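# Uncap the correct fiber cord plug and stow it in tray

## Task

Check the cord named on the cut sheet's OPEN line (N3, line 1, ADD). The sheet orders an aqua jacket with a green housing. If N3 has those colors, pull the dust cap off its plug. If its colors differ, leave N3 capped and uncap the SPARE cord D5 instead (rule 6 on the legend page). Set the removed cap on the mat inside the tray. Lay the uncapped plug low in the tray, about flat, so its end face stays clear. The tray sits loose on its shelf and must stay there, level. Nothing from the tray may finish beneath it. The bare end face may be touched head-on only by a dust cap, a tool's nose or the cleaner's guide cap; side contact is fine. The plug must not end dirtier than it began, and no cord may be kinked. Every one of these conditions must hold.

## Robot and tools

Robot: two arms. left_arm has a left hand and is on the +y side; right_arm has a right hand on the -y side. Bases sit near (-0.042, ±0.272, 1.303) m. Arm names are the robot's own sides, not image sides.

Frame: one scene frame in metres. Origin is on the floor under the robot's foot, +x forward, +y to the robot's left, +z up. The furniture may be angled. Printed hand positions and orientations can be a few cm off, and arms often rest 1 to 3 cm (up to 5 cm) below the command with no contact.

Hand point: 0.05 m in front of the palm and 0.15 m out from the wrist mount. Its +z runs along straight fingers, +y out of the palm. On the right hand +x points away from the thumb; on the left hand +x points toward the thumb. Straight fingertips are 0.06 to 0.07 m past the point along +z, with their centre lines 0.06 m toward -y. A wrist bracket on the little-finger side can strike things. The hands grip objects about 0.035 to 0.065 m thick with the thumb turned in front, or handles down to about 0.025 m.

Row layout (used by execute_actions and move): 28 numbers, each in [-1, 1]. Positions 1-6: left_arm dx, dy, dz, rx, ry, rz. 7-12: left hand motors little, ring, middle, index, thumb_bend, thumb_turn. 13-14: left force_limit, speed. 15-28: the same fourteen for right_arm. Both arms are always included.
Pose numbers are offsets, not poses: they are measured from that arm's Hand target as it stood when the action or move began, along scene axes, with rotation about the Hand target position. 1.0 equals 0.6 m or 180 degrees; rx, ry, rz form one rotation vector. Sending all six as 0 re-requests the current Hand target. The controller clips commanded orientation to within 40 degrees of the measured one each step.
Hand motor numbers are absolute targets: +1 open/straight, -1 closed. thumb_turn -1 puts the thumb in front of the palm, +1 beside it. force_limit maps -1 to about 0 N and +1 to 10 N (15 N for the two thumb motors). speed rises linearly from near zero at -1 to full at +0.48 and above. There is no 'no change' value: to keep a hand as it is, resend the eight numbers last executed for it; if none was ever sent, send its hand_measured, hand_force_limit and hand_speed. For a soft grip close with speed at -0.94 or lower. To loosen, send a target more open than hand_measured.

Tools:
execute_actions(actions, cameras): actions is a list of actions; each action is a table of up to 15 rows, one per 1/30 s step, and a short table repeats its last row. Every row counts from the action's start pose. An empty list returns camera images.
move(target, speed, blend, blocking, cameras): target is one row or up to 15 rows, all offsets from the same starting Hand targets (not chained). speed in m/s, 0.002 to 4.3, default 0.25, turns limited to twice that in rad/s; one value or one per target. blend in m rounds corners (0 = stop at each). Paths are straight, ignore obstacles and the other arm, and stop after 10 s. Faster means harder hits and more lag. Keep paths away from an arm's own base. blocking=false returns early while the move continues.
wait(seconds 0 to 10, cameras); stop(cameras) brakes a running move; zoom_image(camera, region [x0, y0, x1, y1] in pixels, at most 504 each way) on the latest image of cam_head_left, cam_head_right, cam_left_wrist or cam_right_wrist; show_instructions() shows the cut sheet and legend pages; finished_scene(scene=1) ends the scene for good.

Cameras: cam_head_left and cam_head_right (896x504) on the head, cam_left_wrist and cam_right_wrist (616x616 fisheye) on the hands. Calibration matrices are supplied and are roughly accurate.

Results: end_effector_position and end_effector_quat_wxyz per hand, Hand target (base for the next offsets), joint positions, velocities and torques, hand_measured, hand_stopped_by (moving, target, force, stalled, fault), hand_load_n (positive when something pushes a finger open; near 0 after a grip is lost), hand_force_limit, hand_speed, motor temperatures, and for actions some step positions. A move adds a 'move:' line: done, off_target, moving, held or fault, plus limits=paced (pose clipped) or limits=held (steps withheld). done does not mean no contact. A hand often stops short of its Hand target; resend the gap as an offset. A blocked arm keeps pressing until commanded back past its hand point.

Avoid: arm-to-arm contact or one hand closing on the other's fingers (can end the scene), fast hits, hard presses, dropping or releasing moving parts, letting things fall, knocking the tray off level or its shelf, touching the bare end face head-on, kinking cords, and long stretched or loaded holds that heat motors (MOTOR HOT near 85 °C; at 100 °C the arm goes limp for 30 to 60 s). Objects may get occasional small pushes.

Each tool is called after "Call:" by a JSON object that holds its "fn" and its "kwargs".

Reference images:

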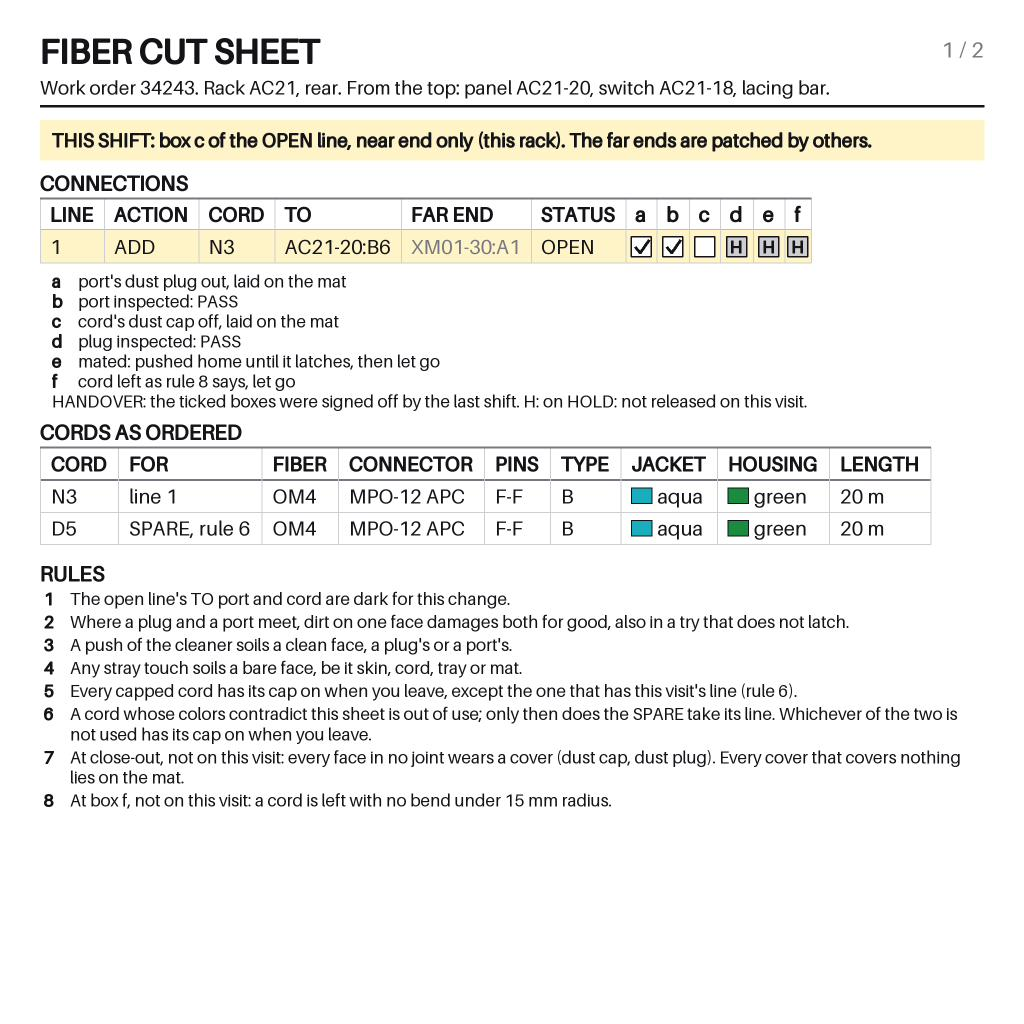

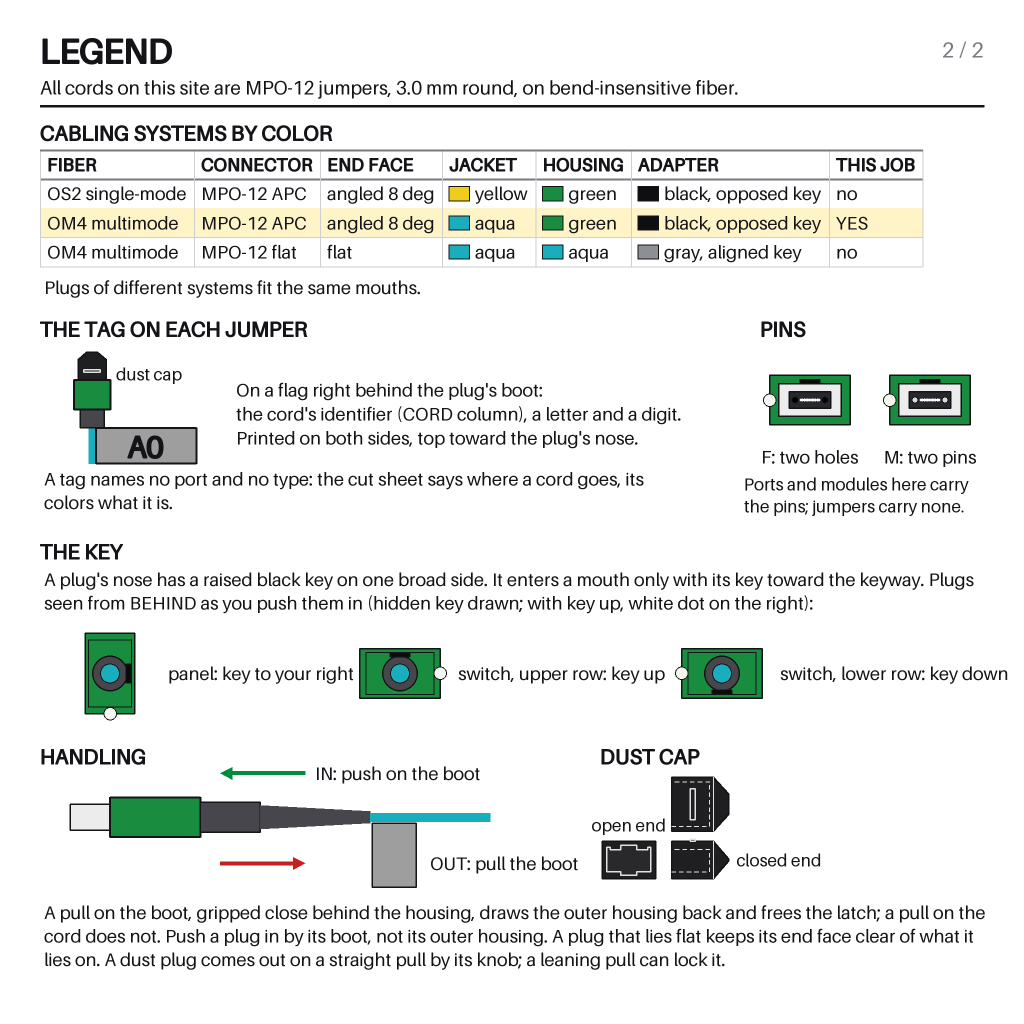

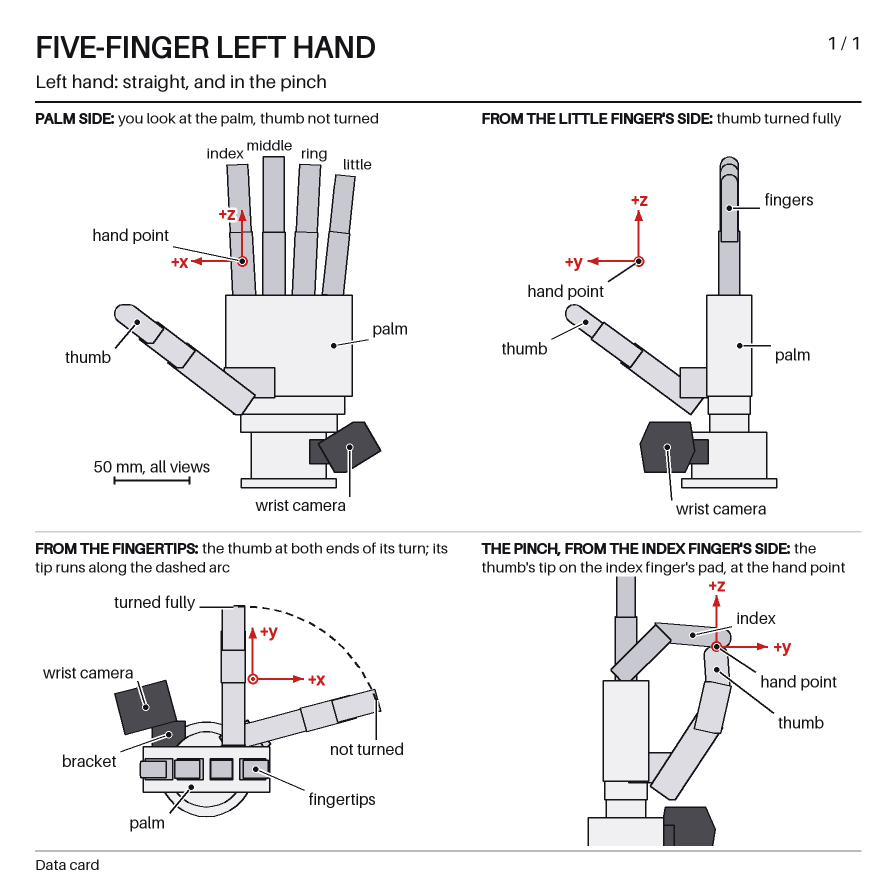

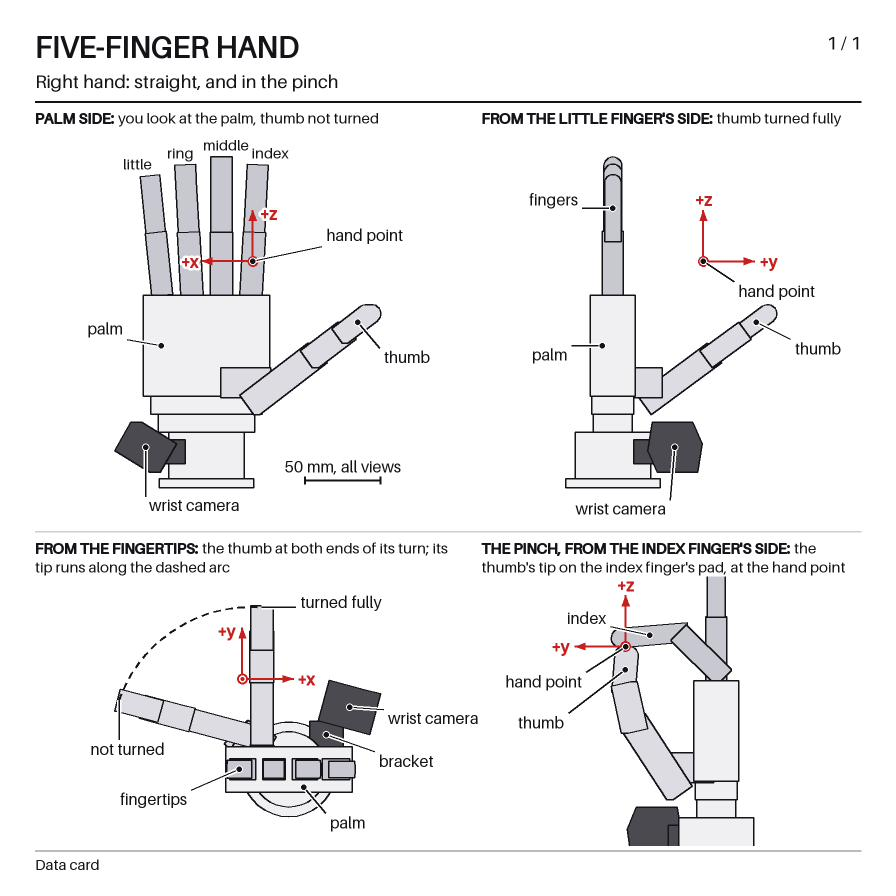

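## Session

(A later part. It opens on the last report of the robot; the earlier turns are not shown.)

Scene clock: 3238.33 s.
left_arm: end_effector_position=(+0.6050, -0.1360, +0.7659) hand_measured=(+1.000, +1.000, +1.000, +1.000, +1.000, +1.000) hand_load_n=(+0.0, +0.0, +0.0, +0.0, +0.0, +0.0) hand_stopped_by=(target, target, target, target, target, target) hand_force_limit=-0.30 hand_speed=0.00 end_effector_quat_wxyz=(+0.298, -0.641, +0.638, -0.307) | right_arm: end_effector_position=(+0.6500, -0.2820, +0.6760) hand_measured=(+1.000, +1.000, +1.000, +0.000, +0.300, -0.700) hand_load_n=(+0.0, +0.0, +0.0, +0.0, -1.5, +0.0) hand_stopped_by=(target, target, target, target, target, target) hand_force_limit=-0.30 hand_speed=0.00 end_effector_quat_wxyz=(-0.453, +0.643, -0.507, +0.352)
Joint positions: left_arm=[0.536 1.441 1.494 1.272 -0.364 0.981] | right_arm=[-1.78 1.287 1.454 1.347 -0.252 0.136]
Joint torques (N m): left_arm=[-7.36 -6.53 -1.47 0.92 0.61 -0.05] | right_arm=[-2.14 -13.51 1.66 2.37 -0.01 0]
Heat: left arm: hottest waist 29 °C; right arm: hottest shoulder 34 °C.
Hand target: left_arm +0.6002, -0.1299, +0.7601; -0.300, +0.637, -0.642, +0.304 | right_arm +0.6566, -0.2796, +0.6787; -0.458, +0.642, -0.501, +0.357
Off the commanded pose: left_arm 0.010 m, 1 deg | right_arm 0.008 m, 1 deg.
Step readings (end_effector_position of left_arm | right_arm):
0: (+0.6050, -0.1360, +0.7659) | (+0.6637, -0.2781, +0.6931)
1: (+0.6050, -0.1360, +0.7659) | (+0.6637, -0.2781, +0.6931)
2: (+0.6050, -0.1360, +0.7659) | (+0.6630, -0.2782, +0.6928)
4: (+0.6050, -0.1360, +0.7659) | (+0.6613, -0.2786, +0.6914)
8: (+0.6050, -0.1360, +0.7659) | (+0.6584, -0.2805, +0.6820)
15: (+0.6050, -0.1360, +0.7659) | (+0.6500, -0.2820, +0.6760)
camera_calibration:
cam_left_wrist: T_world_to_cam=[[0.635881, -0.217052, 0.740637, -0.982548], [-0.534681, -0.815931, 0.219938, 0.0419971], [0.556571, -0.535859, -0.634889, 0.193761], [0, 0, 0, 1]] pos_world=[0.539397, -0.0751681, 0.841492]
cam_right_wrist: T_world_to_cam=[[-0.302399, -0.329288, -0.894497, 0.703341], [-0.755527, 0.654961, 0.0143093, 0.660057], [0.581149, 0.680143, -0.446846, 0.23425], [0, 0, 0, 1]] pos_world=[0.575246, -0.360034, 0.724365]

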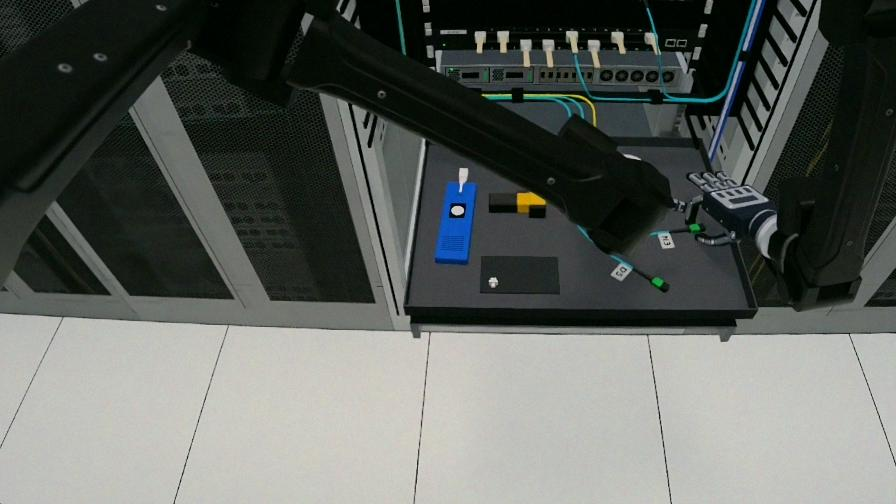

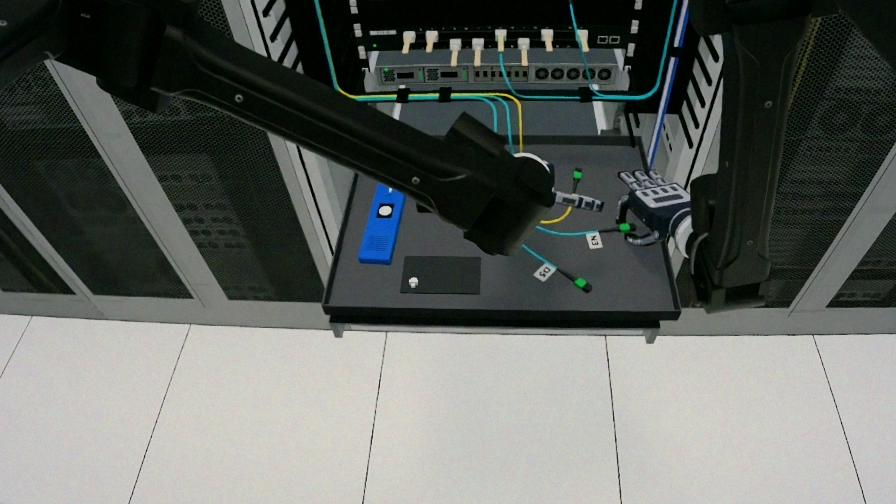

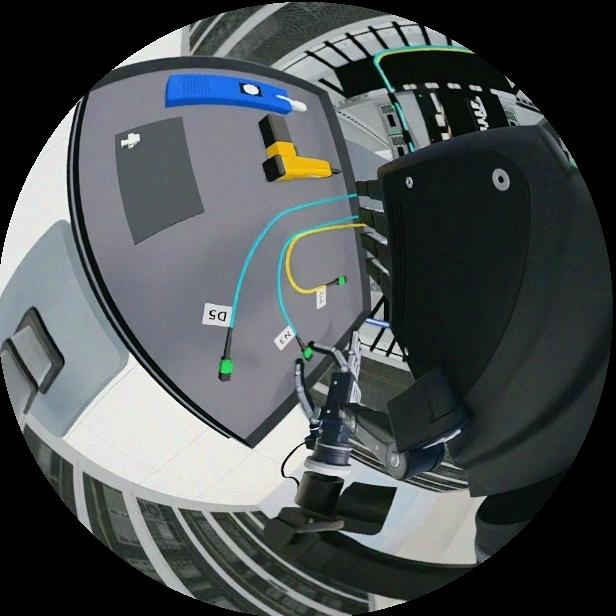

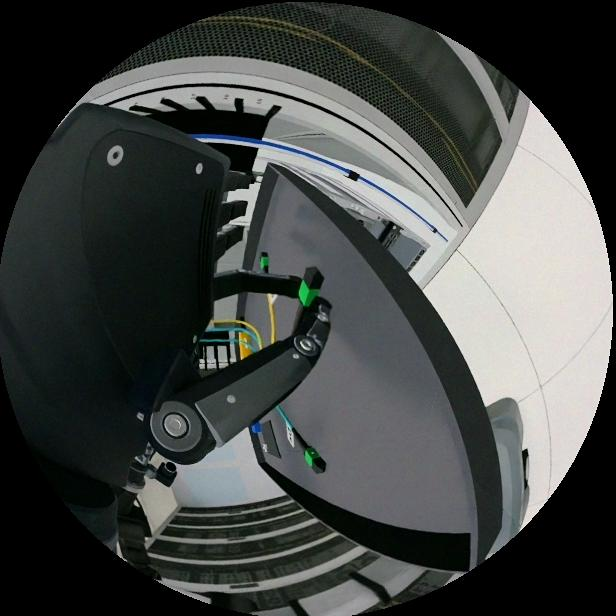

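Call:
{"fn": "execute_actions", "kwargs": {"actions": [[[0,0,0,0,0,0,1,1,1,1,1,1,-0.3,0.0,0.006,0.0025,0.035,0,0,0,1,1,1,0,0.30,-0.7,-0.3,0],[0,0,0,0,0,0,1,1,1,1,1,1,-0.3,0.0,0.006,0.0025,0.035,0,0,0,1,1,1,0,0.30,-0.7,-0.3,0],[0,0,0,0,0,0,1,1,1,1,1,1,-0.3,0.0,0.006,0.0025,0.035,0,0,0,1,1,1,0,0.30,-0.7,-0.3,0],[0,0,0,0,0,0,1,1,1,1,1,1,-0.3,0.0,0.006,0.0025,0.035,0,0,0,1,1,1,0,0.30,-0.7,-0.3,0],[0,0,0,0,0,0,1,1,1,1,1,1,-0.3,0.0,0.006,0.0025,-0.05,0,0,0,1,1,1,0,0.30,-0.7,-0.3,0],[0,0,0,0,0,0,1,1,1,1,1,1,-0.3,0.0,0.006,0.0025,-0.05,0,0,0,1,1,1,0,0.30,-0.7,-0.3,0],[0,0,0,0,0,0,1,1,1,1,1,1,-0.3,0.0,0.006,0.0025,-0.05,0,0,0,1,1,1,0,0.30,-0.7,-0.3,0],[0,0,0,0,0,0,1,1,1,1,1,1,-0.3,0.0,0.006,0.0025,0.035,0,0,0,1,1,1,0,0.30,-0.7,-0.3,0],[0,0,0,0,0,0,1,1,1,1,1,1,-0.3,0.0,0.006,0.0025,0.035,0,0,0,1,1,1,0,0.30,-0.7,-0.3,0],[0,0,0,0,0,0,1,1,1,1,1,1,-0.3,0.0,0.006,0.0025,0.035,0,0,0,1,1,1,0,0.30,-0.7,-0.3,0],[0,0,0,0,0,0,1,1,1,1,1,1,-0.3,0.0,0.006,0.0025,-0.035,0,0,0,1,1,1,0,0.30,-0.7,-0.3,0],[0,0,0,0,0,0,1,1,1,1,1,1,-0.3,0.0,0.006,0.0025,-0.035,0,0,0,1,1,1,0,0.30,-0.7,-0.3,0],[0,0,0,0,0,0,1,1,1,1,1,1,-0.3,0.0,0.006,0.0025,0.015,0,0,0,1,1,1,0,0.30,-0.7,-0.3,0],[0,0,0,0,0,0,1,1,1,1,1,1,-0.3,0.0,0.006,0.0025,-0.015,0,0,0,1,1,1,0,0.30,-0.7,-0.3,0],[0,0,0,0,0,0,1,1,1,1,1,1,-0.3,0.0,0.006,0.0025,-0.009,0,0,0,1,1,1,0,0.30,-0.7,-0.3,0]]], "cameras": ["cam_head_left","cam_head_right","cam_left_wrist","cam_right_wrist"]}}

Call:
{"fn": "zoom_image", "kwargs": {"camera": "cam_head_left", "region": [660, 185, 740, 245]}}

Call:
{"fn": "zoom_image", "kwargs": {"camera": "cam_head_right", "region": [590, 185, 670, 245]}}

Call:
{"fn": "zoom_image", "kwargs": {"camera": "cam_left_wrist", "region": [280, 320, 350, 390]}}

Call:
{"fn": "zoom_image", "kwargs": {"camera": "cam_right_wrist", "region": [270, 230, 370, 330]}}

Scene clock: 3277.60 s.
left_arm: end_effector_position=(+0.6050, -0.1360, +0.7659) hand_measured=(+1.000, +1.000, +1.000, +1.000, +1.000, +1.000) hand_load_n=(+0.0, +0.0, +0.0, +0.0, +0.0, -0.5) hand_stopped_by=(target, target, target, target, target, target) hand_force_limit=-0.30 hand_speed=0.00 end_effector_quat_wxyz=(+0.298, -0.641, +0.638, -0.307) | right_arm: end_effector_position=(+0.6594, -0.2802, +0.6778) hand_measured=(+1.000, +1.000, +1.000, +0.000, +0.300, -0.700) hand_load_n=(+0.0, +0.0, +0.0, +0.0, -0.5, +0.0) hand_stopped_by=(target, target, target, target, target, target) hand_force_limit=-0.30 hand_speed=0.00 end_effector_quat_wxyz=(-0.458, +0.642, -0.502, +0.356)
Joint positions: left_arm=[0.536 1.441 1.494 1.272 -0.364 0.981] | right_arm=[-1.777 1.29 1.476 1.343 -0.252 0.131]
Joint torques (N m): left_arm=[-7.41 -6.36 -1.51 0.95 0.61 -0.06] | right_arm=[-1.96 -12.98 1.94 1.92 0 0]
Heat: left arm: hottest waist 29 °C; right arm: hottest shoulder 31 °C.
Hand target: left_arm +0.6002, -0.1299, +0.7601; -0.300, +0.637, -0.642, +0.304 | right_arm +0.6601, -0.2782, +0.6733; -0.457, +0.642, -0.501, +0.357
Off the commanded pose: left_arm 0.010 m, 1 deg | right_arm 0.005 m, 0 deg.
Step readings (end_effector_position of left_arm | right_arm):
0: (+0.6050, -0.1360, +0.7659) | (+0.6502, -0.2820, +0.6761)
1: (+0.6050, -0.1360, +0.7659) | (+0.6502, -0.2820, +0.6761)
2: (+0.6050, -0.1360, +0.7659) | (+0.6502, -0.2820, +0.6762)
4: (+0.6050, -0.1360, +0.7659) | (+0.6491, -0.2818, +0.6774)
8: (+0.6050, -0.1360, +0.7659) | (+0.6539, -0.2812, +0.6766)
15: (+0.6050, -0.1360, +0.7659) | (+0.6562, -0.2807, +0.6769)
camera_calibration:
cam_left_wrist: T_world_to_cam=[[0.635881, -0.217052, 0.740637, -0.982548], [-0.534681, -0.815931, 0.219938, 0.0419971], [0.556571, -0.535859, -0.634889, 0.193761], [0, 0, 0, 1]] pos_world=[0.539397, -0.0751681, 0.841492]
cam_right_wrist: T_world_to_cam=[[-0.285935, -0.331221, -0.899185, 0.700172], [-0.758335, 0.651864, 0.00102773, 0.675958], [0.585806, 0.682178, -0.437567, 0.219476], [0, 0, 0, 1]] pos_world=[0.584236, -0.358443, 0.724926]

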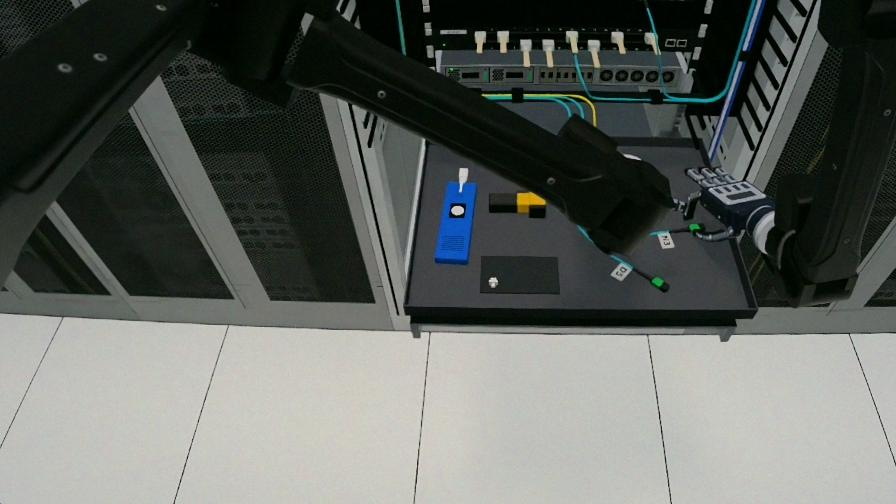

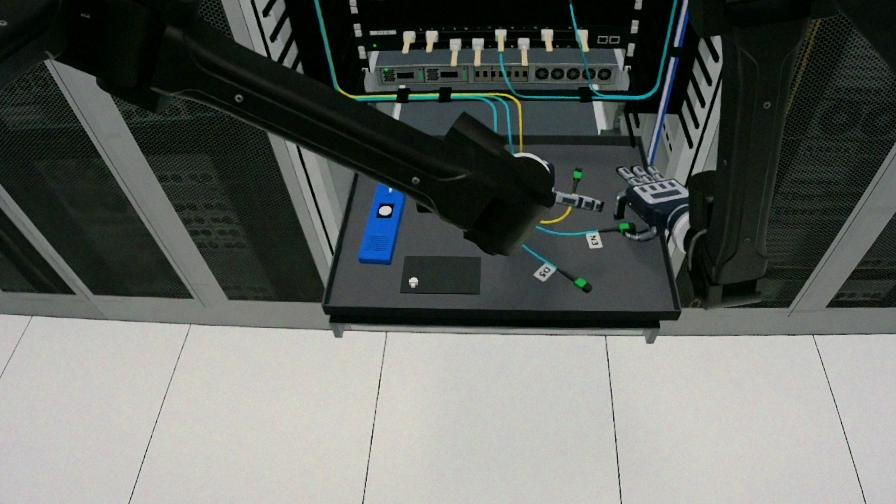

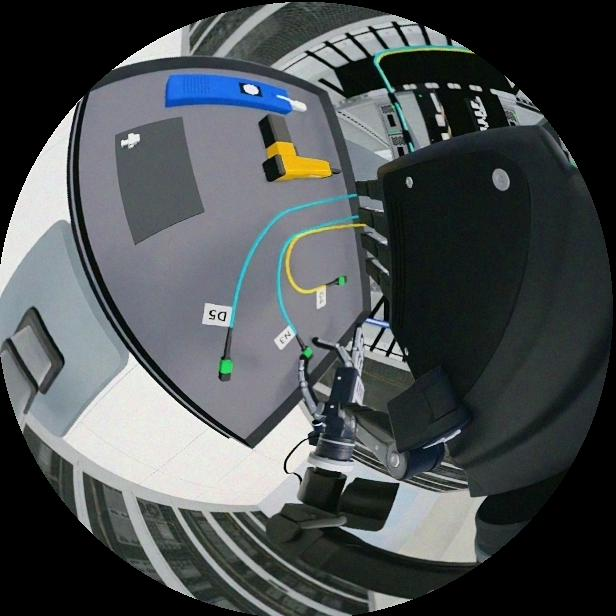

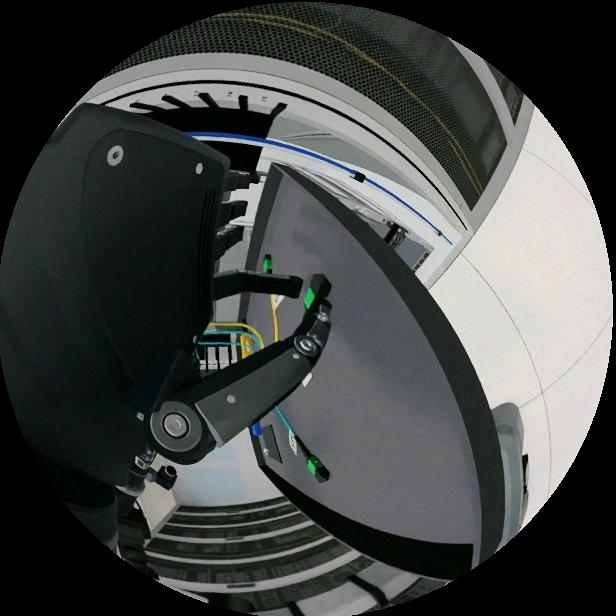

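Scaled by 6.300 from the camera's 896x504 image, which has a finer 1280x720 frame.

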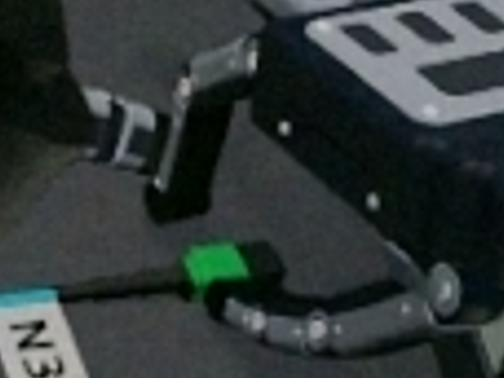

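Scaled by 6.300 from the camera's 896x504 image, which has a finer 1280x720 frame.

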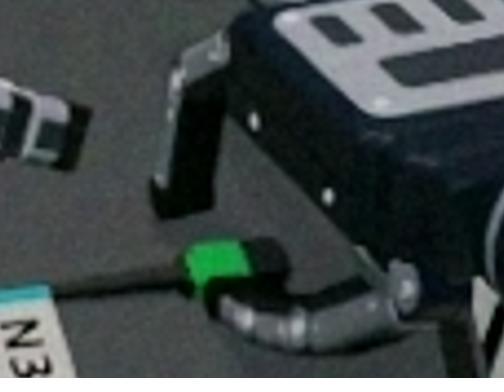

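Scaled by 7.200 from the camera's 616x616 image, which has a finer 880x880 frame.

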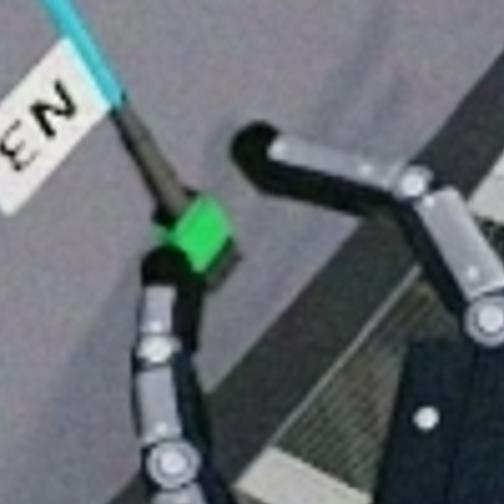

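Scaled by 5.040 from the camera's 616x616 image, which has a finer 880x880 frame.

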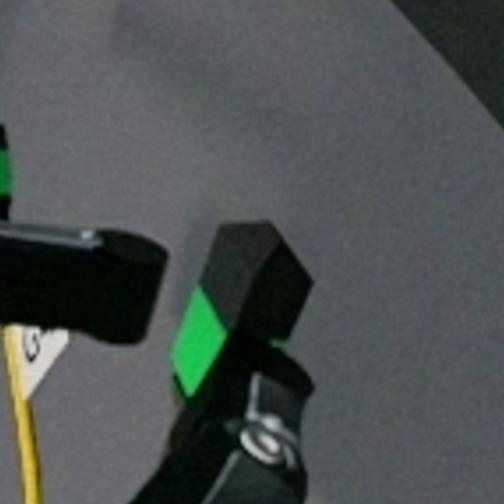

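Call:
{"fn": "execute_actions", "kwargs": {"actions": [[[0,0,0,0,0,0,1,1,1,1,1,1,-0.3,0.0,-0.005,0,0.04,0,0,0,1,1,1,0,0.30,-0.7,-0.3,0],[0,0,0,0,0,0,1,1,1,1,1,1,-0.3,0.0,-0.005,0,0.04,0,0,0,1,1,1,0,0.30,-0.7,-0.3,0],[0,0,0,0,0,0,1,1,1,1,1,1,-0.3,0.0,-0.005,0,0.04,0,0,0,1,1,1,0,0.30,-0.7,-0.3,0],[0,0,0,0,0,0,1,1,1,1,1,1,-0.3,0.0,-0.005,0,-0.05,0,0,0,1,1,1,0,0.30,-0.7,-0.3,0],[0,0,0,0,0,0,1,1,1,1,1,1,-0.3,0.0,-0.005,0,-0.05,0,0,0,1,1,1,0,0.30,-0.7,-0.3,0],[0,0,0,0,0,0,1,1,1,1,1,1,-0.3,0.0,-0.005,0,-0.05,0,0,0,1,1,1,0,0.30,-0.7,-0.3,0],[0,0,0,0,0,0,1,1,1,1,1,1,-0.3,0.0,-0.005,0,0.035,0,0,0,1,1,1,0,0.30,-0.7,-0.3,0],[0,0,0,0,0,0,1,1,1,1,1,1,-0.3,0.0,-0.005,0,0.035,0,0,0,1,1,1,0,0.30,-0.7,-0.3,0],[0,0,0,0,0,0,1,1,1,1,1,1,-0.3,0.0,-0.005,0,0.035,0,0,0,1,1,1,0,0.30,-0.7,-0.3,0],[0,0,0,0,0,0,1,1,1,1,1,1,-0.3,0.0,-0.005,0,-0.045,0,0,0,1,1,1,0,0.30,-0.7,-0.3,0],[0,0,0,0,0,0,1,1,1,1,1,1,-0.3,0.0,-0.005,0,-0.045,0,0,0,1,1,1,0,0.30,-0.7,-0.3,0],[0,0,0,0,0,0,1,1,1,1,1,1,-0.3,0.0,-0.005,0,-0.045,0,0,0,1,1,1,0,0.30,-0.7,-0.3,0],[0,0,0,0,0,0,1,1,1,1,1,1,-0.3,0.0,-0.005,0,0.025,0,0,0,1,1,1,0,0.30,-0.7,-0.3,0],[0,0,0,0,0,0,1,1,1,1,1,1,-0.3,0.0,-0.005,0,0.025,0,0,0,1,1,1,0,0.30,-0.7,-0.3,0],[0,0,0,0,0,0,1,1,1,1,1,1,-0.3,0.0,-0.005,0,-0.0055,0,0,0,1,1,1,0,0.30,-0.7,-0.3,0]],[[0,0,0,0,0,0,1,1,1,1,1,1,-0.3,0.0,0,0,-0.03,0,0,0,1,1,1,0,0.30,-0.7,-0.3,0],[0,0,0,0,0,0,1,1,1,1,1,1,-0.3,0.0,0,0,-0.03,0,0,0,1,1,1,0,0.30,-0.7,-0.3,0],[0,0,0,0,0,0,1,1,1,1,1,1,-0.3,0.0,0,0,-0.03,0,0,0,1,1,1,0,0.30,-0.7,-0.3,0],[0,0,0,0,0,0,1,1,1,1,1,1,-0.3,0.0,0,0,0.025,0,0,0,1,1,1,0,0.30,-0.7,-0.3,0],[0,0,0,0,0,0,1,1,1,1,1,1,-0.3,0.0,0,0,0.025,0,0,0,1,1,1,0,0.30,-0.7,-0.3,0],[0,0,0,0,0,0,1,1,1,1,1,1,-0.3,0.0,0,0,0.025,0,0,0,1,1,1,0,0.30,-0.7,-0.3,0],[0,0,0,0,0,0,1,1,1,1,1,1,-0.3,0.0,0,0,-0.02,0,0,0,1,1,1,0,0.30,-0.7,-0.3,0],[0,0,0,0,0,0,1,1,1,1,1,1,-0.3,0.0,0,0,-0.02,0,0,0,1,1,1,0,0.30,-0.7,-0.3,0],[0,0,0,0,0,0,1,1,1,1,1,1,-0.3,0.0,0,0,0.015,0,0,0,1,1,1,0,0.30,-0.7,-0.3,0],[0,0,0,0,0,0,1,1,1,1,1,1,-0.3,0.0,0,0,0.015,0,0,0,1,1,1,0,0.30,-0.7,-0.3,0],[0,0,0,0,0,0,1,1,1,1,1,1,-0.3,0.0,0,0,-0.012,0,0,0,1,1,1,0,0.30,-0.7,-0.3,0],[0,0,0,0,0,0,1,1,1,1,1,1,-0.3,0.0,0,0,-0.012,0,0,0,1,1,1,0,0.30,-0.7,-0.3,0],[0,0,0,0,0,0,1,1,1,1,1,1,-0.3,0.0,0,0,0.008,0,0,0,1,1,1,0,0.30,-0.7,-0.3,0],[0,0,0,0,0,0,1,1,1,1,1,1,-0.3,0.0,0,0,-0.004,0,0,0,1,1,1,0,0.30,-0.7,-0.3,0],[0,0,0,0,0,0,1,1,1,1,1,1,-0.3,0.0,0,0,0,0,0,0,1,1,1,0,0.30,-0.7,-0.3,0]]], "cameras": ["cam_head_left","cam_head_right","cam_left_wrist","cam_right_wrist"]}}

Call:
{"fn": "zoom_image", "kwargs": {"camera": "cam_head_left", "region": [660, 185, 740, 245]}}

Call:
{"fn": "zoom_image", "kwargs": {"camera": "cam_left_wrist", "region": [280, 320, 350, 390]}}

Call:
{"fn": "zoom_image", "kwargs": {"camera": "cam_right_wrist", "region": [270, 230, 370, 330]}}

Scene clock: 3324.30 s.
left_arm: end_effector_position=(+0.6050, -0.1360, +0.7659) hand_measured=(+1.000, +1.000, +1.000, +1.000, +1.000, +1.000) hand_load_n=(+0.0, +0.0, +0.0, +0.0, +0.0, +0.0) hand_stopped_by=(target, target, target, target, target, target) hand_force_limit=-0.30 hand_speed=0.00 end_effector_quat_wxyz=(+0.298, -0.641, +0.638, -0.307) | right_arm: end_effector_position=(+0.6615, -0.2791, +0.6759) hand_measured=(+1.000, +1.000, +1.000, +0.000, +0.300, -0.700) hand_load_n=(-0.5, +0.0, +0.0, +0.0, -3.0, +0.0) hand_stopped_by=(target, target, target, target, target, target) hand_force_limit=-0.30 hand_speed=0.00 end_effector_quat_wxyz=(-0.462, +0.639, -0.500, +0.358)
Joint positions: left_arm=[0.536 1.441 1.494 1.272 -0.364 0.981] | right_arm=[-1.774 1.3 1.491 1.35 -0.252 0.131]
Joint torques (N m): left_arm=[-7.59 -6.65 -1.48 0.95 0.62 -0.04] | right_arm=[-1.96 -13.1 1.01 1.96 -0.01 -0.04]
Heat: left arm: hottest waist 28 °C; right arm: hottest shoulder 34 °C.
Hand target: left_arm +0.6002, -0.1299, +0.7601; -0.300, +0.637, -0.642, +0.304 | right_arm +0.6574, -0.2781, +0.6702; -0.458, +0.642, -0.501, +0.357
Off the commanded pose: left_arm 0.010 m, 1 deg | right_arm 0.007 m, 1 deg.
Step readings (end_effector_position of left_arm | right_arm):
0: (+0.6050, -0.1360, +0.7659) | (+0.6594, -0.2802, +0.6778)
1: (+0.6050, -0.1360, +0.7659) | (+0.6594, -0.2802, +0.6778)
2: (+0.6050, -0.1360, +0.7659) | (+0.6587, -0.2803, +0.6775)
4: (+0.6050, -0.1360, +0.7659) | (+0.6551, -0.2805, +0.6771)
8: (+0.6050, -0.1360, +0.7659) | (+0.6574, -0.2800, +0.6756)
15: (+0.6050, -0.1360, +0.7659) | (+0.6599, -0.2796, +0.6756)
16: (+0.6050, -0.1360, +0.7659) | (+0.6599, -0.2796, +0.6756)
17: (+0.6050, -0.1360, +0.7659) | (+0.6602, -0.2794, +0.6758)
19: (+0.6050, -0.1360, +0.7659) | (+0.6617, -0.2792, +0.6755)
23: (+0.6050, -0.1360, +0.7659) | (+0.6611, -0.2792, +0.6757)
30: (+0.6050, -0.1360, +0.7659) | (+0.6615, -0.2791, +0.6759)
camera_calibration:
cam_left_wrist: T_world_to_cam=[[0.635881, -0.217052, 0.740637, -0.982548], [-0.534681, -0.815931, 0.219938, 0.0419971], [0.556571, -0.535859, -0.634889, 0.193761], [0, 0, 0, 1]] pos_world=[0.539397, -0.0751681, 0.841492]
cam_right_wrist: T_world_to_cam=[[-0.276845, -0.328495, -0.903022, 0.6967], [-0.759095, 0.650967, -0.00408376, 0.680541], [0.589179, 0.684349, -0.429575, 0.209691], [0, 0, 0, 1]] pos_world=[0.585928, -0.35765, 0.721993]

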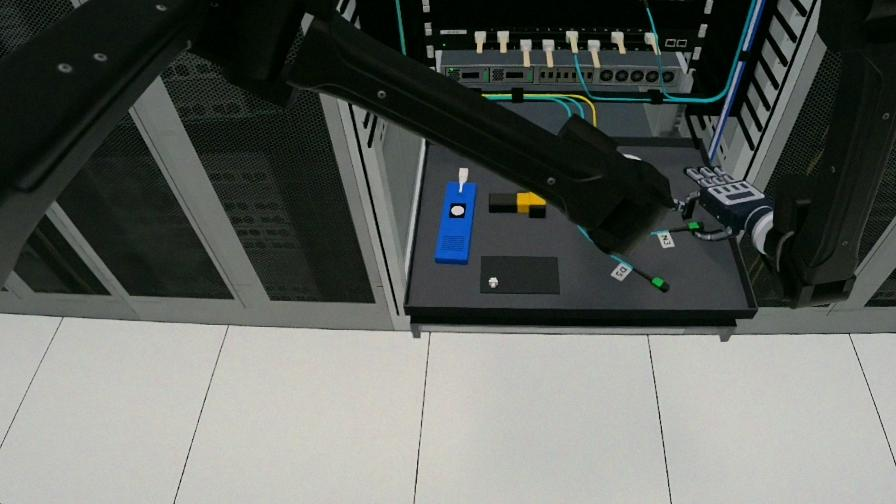

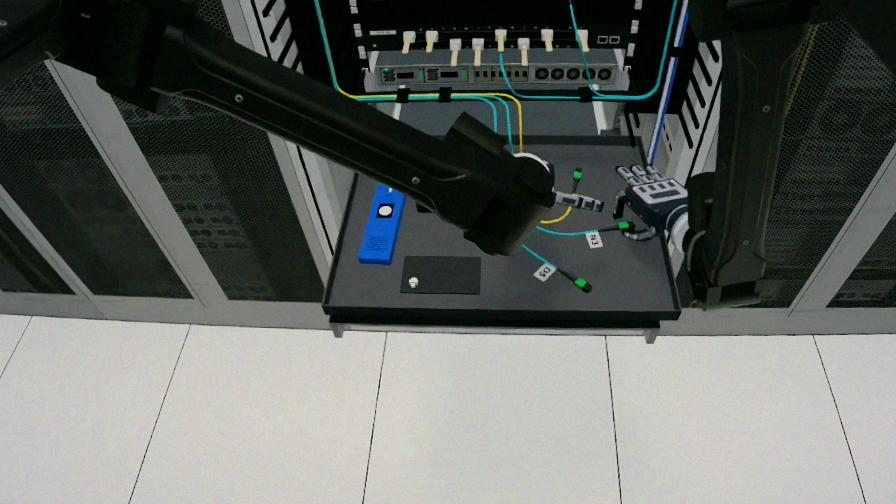

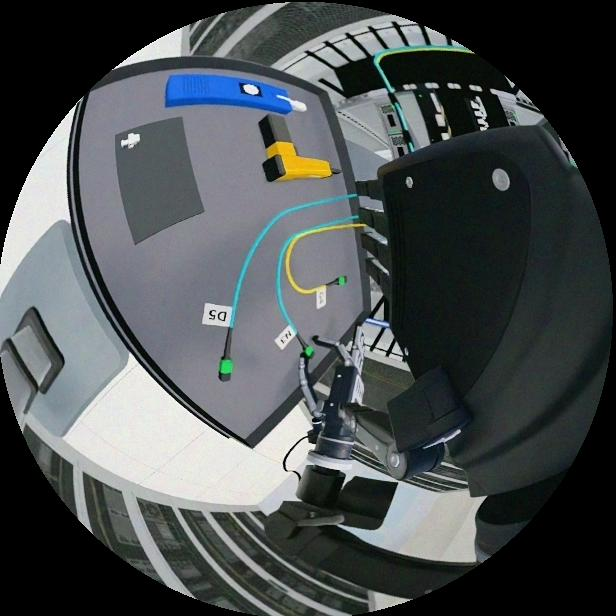

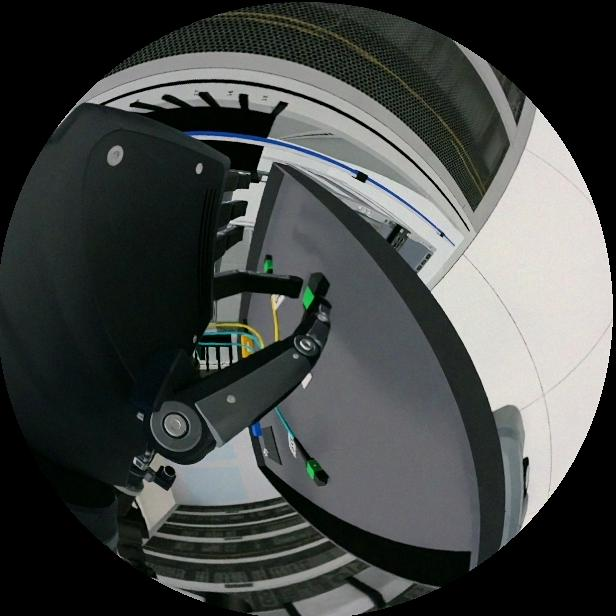

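Scaled by 6.300 from the camera's 896x504 image, which has a finer 1280x720 frame.

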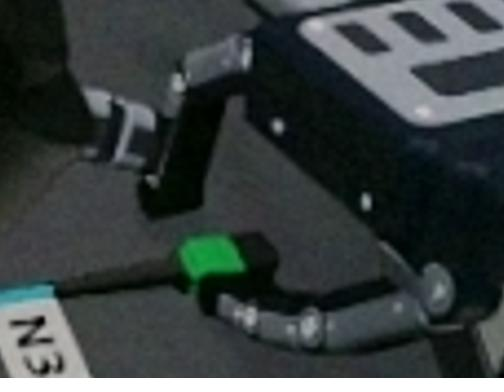

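Scaled by 7.200 from the camera's 616x616 image, which has a finer 880x880 frame.

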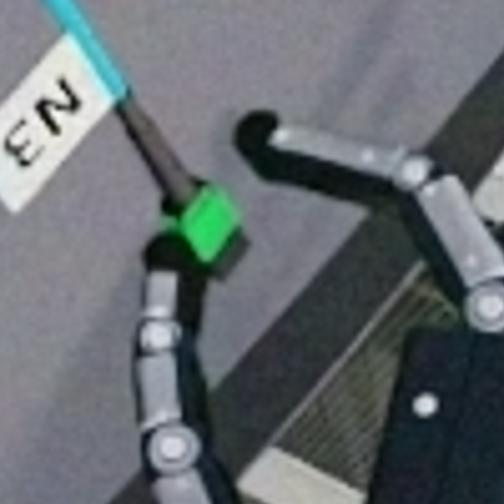

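Scaled by 5.040 from the camera's 616x616 image, which has a finer 880x880 frame.

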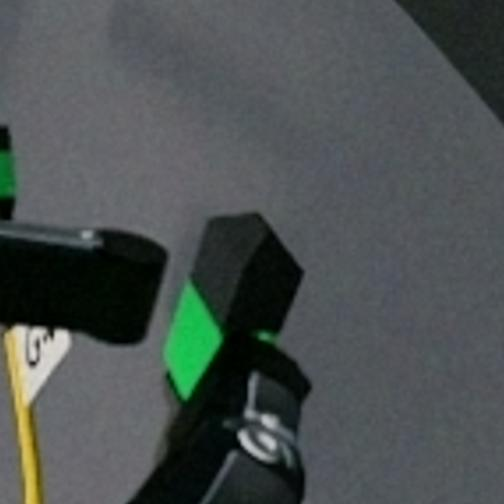

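Call:
{"fn": "execute_actions", "kwargs": {"actions": [[[0,0,0,0,0,0,1,1,1,1,1,1,-0.3,0.0,0,0,0,0,0,0,1,1,1,-0.08,0.28,-0.77,-0.5,-0.85]],[[0,0,0,0,0,0,1,1,1,1,1,1,-0.3,0.0,0,0,0,0,0,0,1,1,1,-0.08,0.28,-0.77,-0.5,-0.85]],[[0,0,0,0,0,0,1,1,1,1,1,1,-0.3,0.0,0,0,0,0,0,0,1,1,1,-0.08,0.28,-0.77,-0.5,-0.85]]], "cameras": ["cam_head_left","cam_left_wrist","cam_right_wrist"]}}

Call:
{"fn": "zoom_image", "kwargs": {"camera": "cam_head_left", "region": [660, 185, 740, 245]}}

Call:
{"fn": "zoom_image", "kwargs": {"camera": "cam_left_wrist", "region": [280, 320, 350, 390]}}

Call:
{"fn": "zoom_image", "kwargs": {"camera": "cam_right_wrist", "region": [270, 230, 370, 330]}}

Scene clock: 3366.77 s.
left_arm: end_effector_position=(+0.6050, -0.1360, +0.7659) hand_measured=(+1.000, +1.000, +1.000, +1.000, +1.000, +1.000) hand_load_n=(-0.5, +0.0, +0.0, +0.0, +0.0, +0.0) hand_stopped_by=(target, target, target, target, target, target) hand_force_limit=-0.30 hand_speed=0.00 end_effector_quat_wxyz=(+0.298, -0.641, +0.638, -0.307) | right_arm: end_effector_position=(+0.6614, -0.2776, +0.6759) hand_measured=(+1.000, +1.000, +1.000, -0.080, +0.280, -0.770) hand_load_n=(+0.0, +0.0, +0.0, +0.0, -0.5, +1.0) hand_stopped_by=(target, target, target, target, target, target) hand_force_limit=-0.50 hand_speed=-0.85 end_effector_quat_wxyz=(-0.463, +0.639, -0.500, +0.357)
Joint positions: left_arm=[0.536 1.441 1.494 1.272 -0.364 0.981] | right_arm=[-1.771 1.3 1.491 1.35 -0.253 0.131]
Joint torques (N m): left_arm=[-7.41 -6.65 -1.42 0.94 0.64 -0.06] | right_arm=[-2.2 -13.1 1.01 1.94 0.04 -0.04]
Heat: left arm: hottest waist 28 °C; right arm: hottest shoulder 31 °C.
Hand target: left_arm +0.6002, -0.1299, +0.7601; -0.300, +0.637, -0.642, +0.304 | right_arm +0.6574, -0.2781, +0.6702; -0.458, +0.642, -0.501, +0.357
Off the commanded pose: left_arm 0.010 m, 1 deg | right_arm 0.007 m, 1 deg.
Step readings (end_effector_position of left_arm | right_arm):
0: (+0.6050, -0.1360, +0.7659) | (+0.6615, -0.2791, +0.6759)
1: (+0.6050, -0.1360, +0.7659) | (+0.6615, -0.2791, +0.6759)
2: (+0.6050, -0.1360, +0.7659) | (+0.6615, -0.2791, +0.6759)
4: (+0.6050, -0.1360, +0.7659) | (+0.6615, -0.2789, +0.6759)
8: (+0.6050, -0.1360, +0.7659) | (+0.6614, -0.2776, +0.6759)
15: (+0.6050, -0.1360, +0.7659) | (+0.6614, -0.2776, +0.6759)
16: (+0.6050, -0.1360, +0.7659) | (+0.6614, -0.2776, +0.6759)
17: (+0.6050, -0.1360, +0.7659) | (+0.6614, -0.2776, +0.6759)
19: (+0.6050, -0.1360, +0.7659) | (+0.6614, -0.2776, +0.6759)
23: (+0.6050, -0.1360, +0.7659) | (+0.6614, -0.2776, +0.6759)
30: (+0.6050, -0.1360, +0.7659) | (+0.6614, -0.2776, +0.6759)
31: (+0.6050, -0.1360, +0.7659) | (+0.6614, -0.2776, +0.6759)
32: (+0.6050, -0.1360, +0.7659) | (+0.6614, -0.2776, +0.6759)
34: (+0.6050, -0.1360, +0.7659) | (+0.6614, -0.2776, +0.6759)
38: (+0.6050, -0.1360, +0.7659) | (+0.6614, -0.2776, +0.6759)
45: (+0.6050, -0.1360, +0.7659) | (+0.6614, -0.2776, +0.6759)
camera_calibration:
cam_left_wrist: T_world_to_cam=[[0.635881, -0.217052, 0.740637, -0.982548], [-0.534681, -0.815931, 0.219938, 0.0419971], [0.556571, -0.535859, -0.634889, 0.193761], [0, 0, 0, 1]] pos_world=[0.539397, -0.0751681, 0.841492]
cam_right_wrist: T_world_to_cam=[[-0.276906, -0.325676, -0.904023, 0.698706], [-0.7593, 0.650738, -0.00185225, 0.677985], [0.588885, 0.685913, -0.427479, 0.207921], [0, 0, 0, 1]] pos_world=[0.585829, -0.356254, 0.721785]
Images, in order (width x height): cam_head_left 896x504, cam_left_wrist 616x616, cam_right_wrist 616x616.

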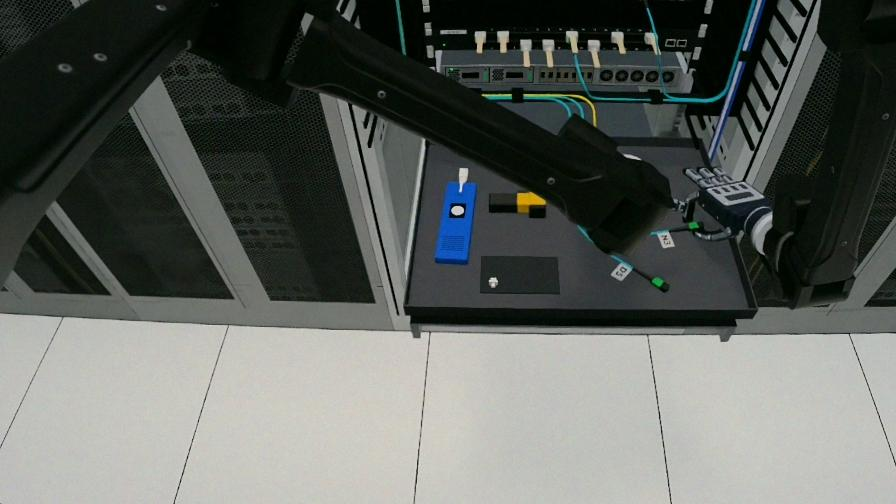

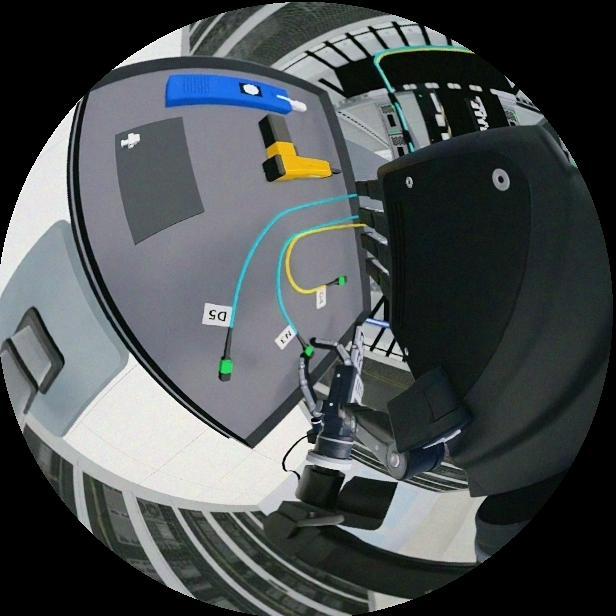

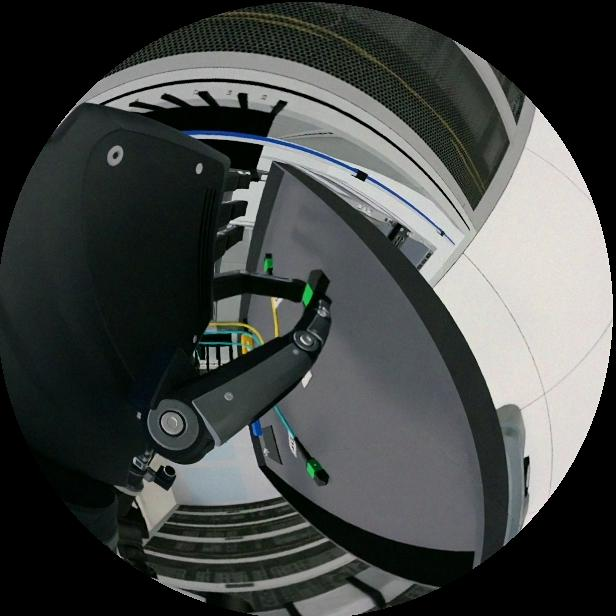

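Scaled by 6.300 from the camera's 896x504 image, which has a finer 1280x720 frame.

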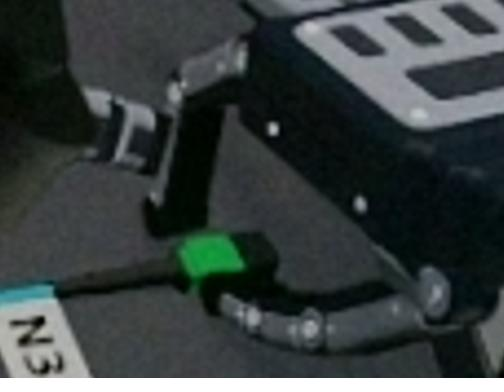

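Scaled by 7.200 from the camera's 616x616 image, which has a finer 880x880 frame.

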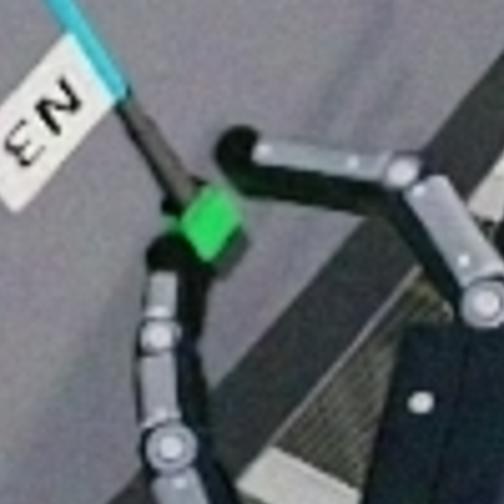

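Scaled by 5.040 from the camera's 616x616 image, which has a finer 880x880 frame.

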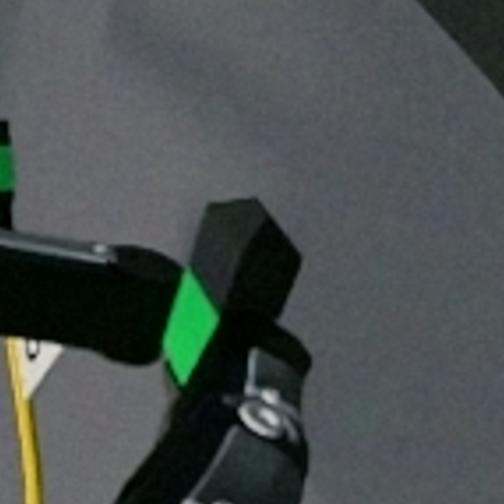

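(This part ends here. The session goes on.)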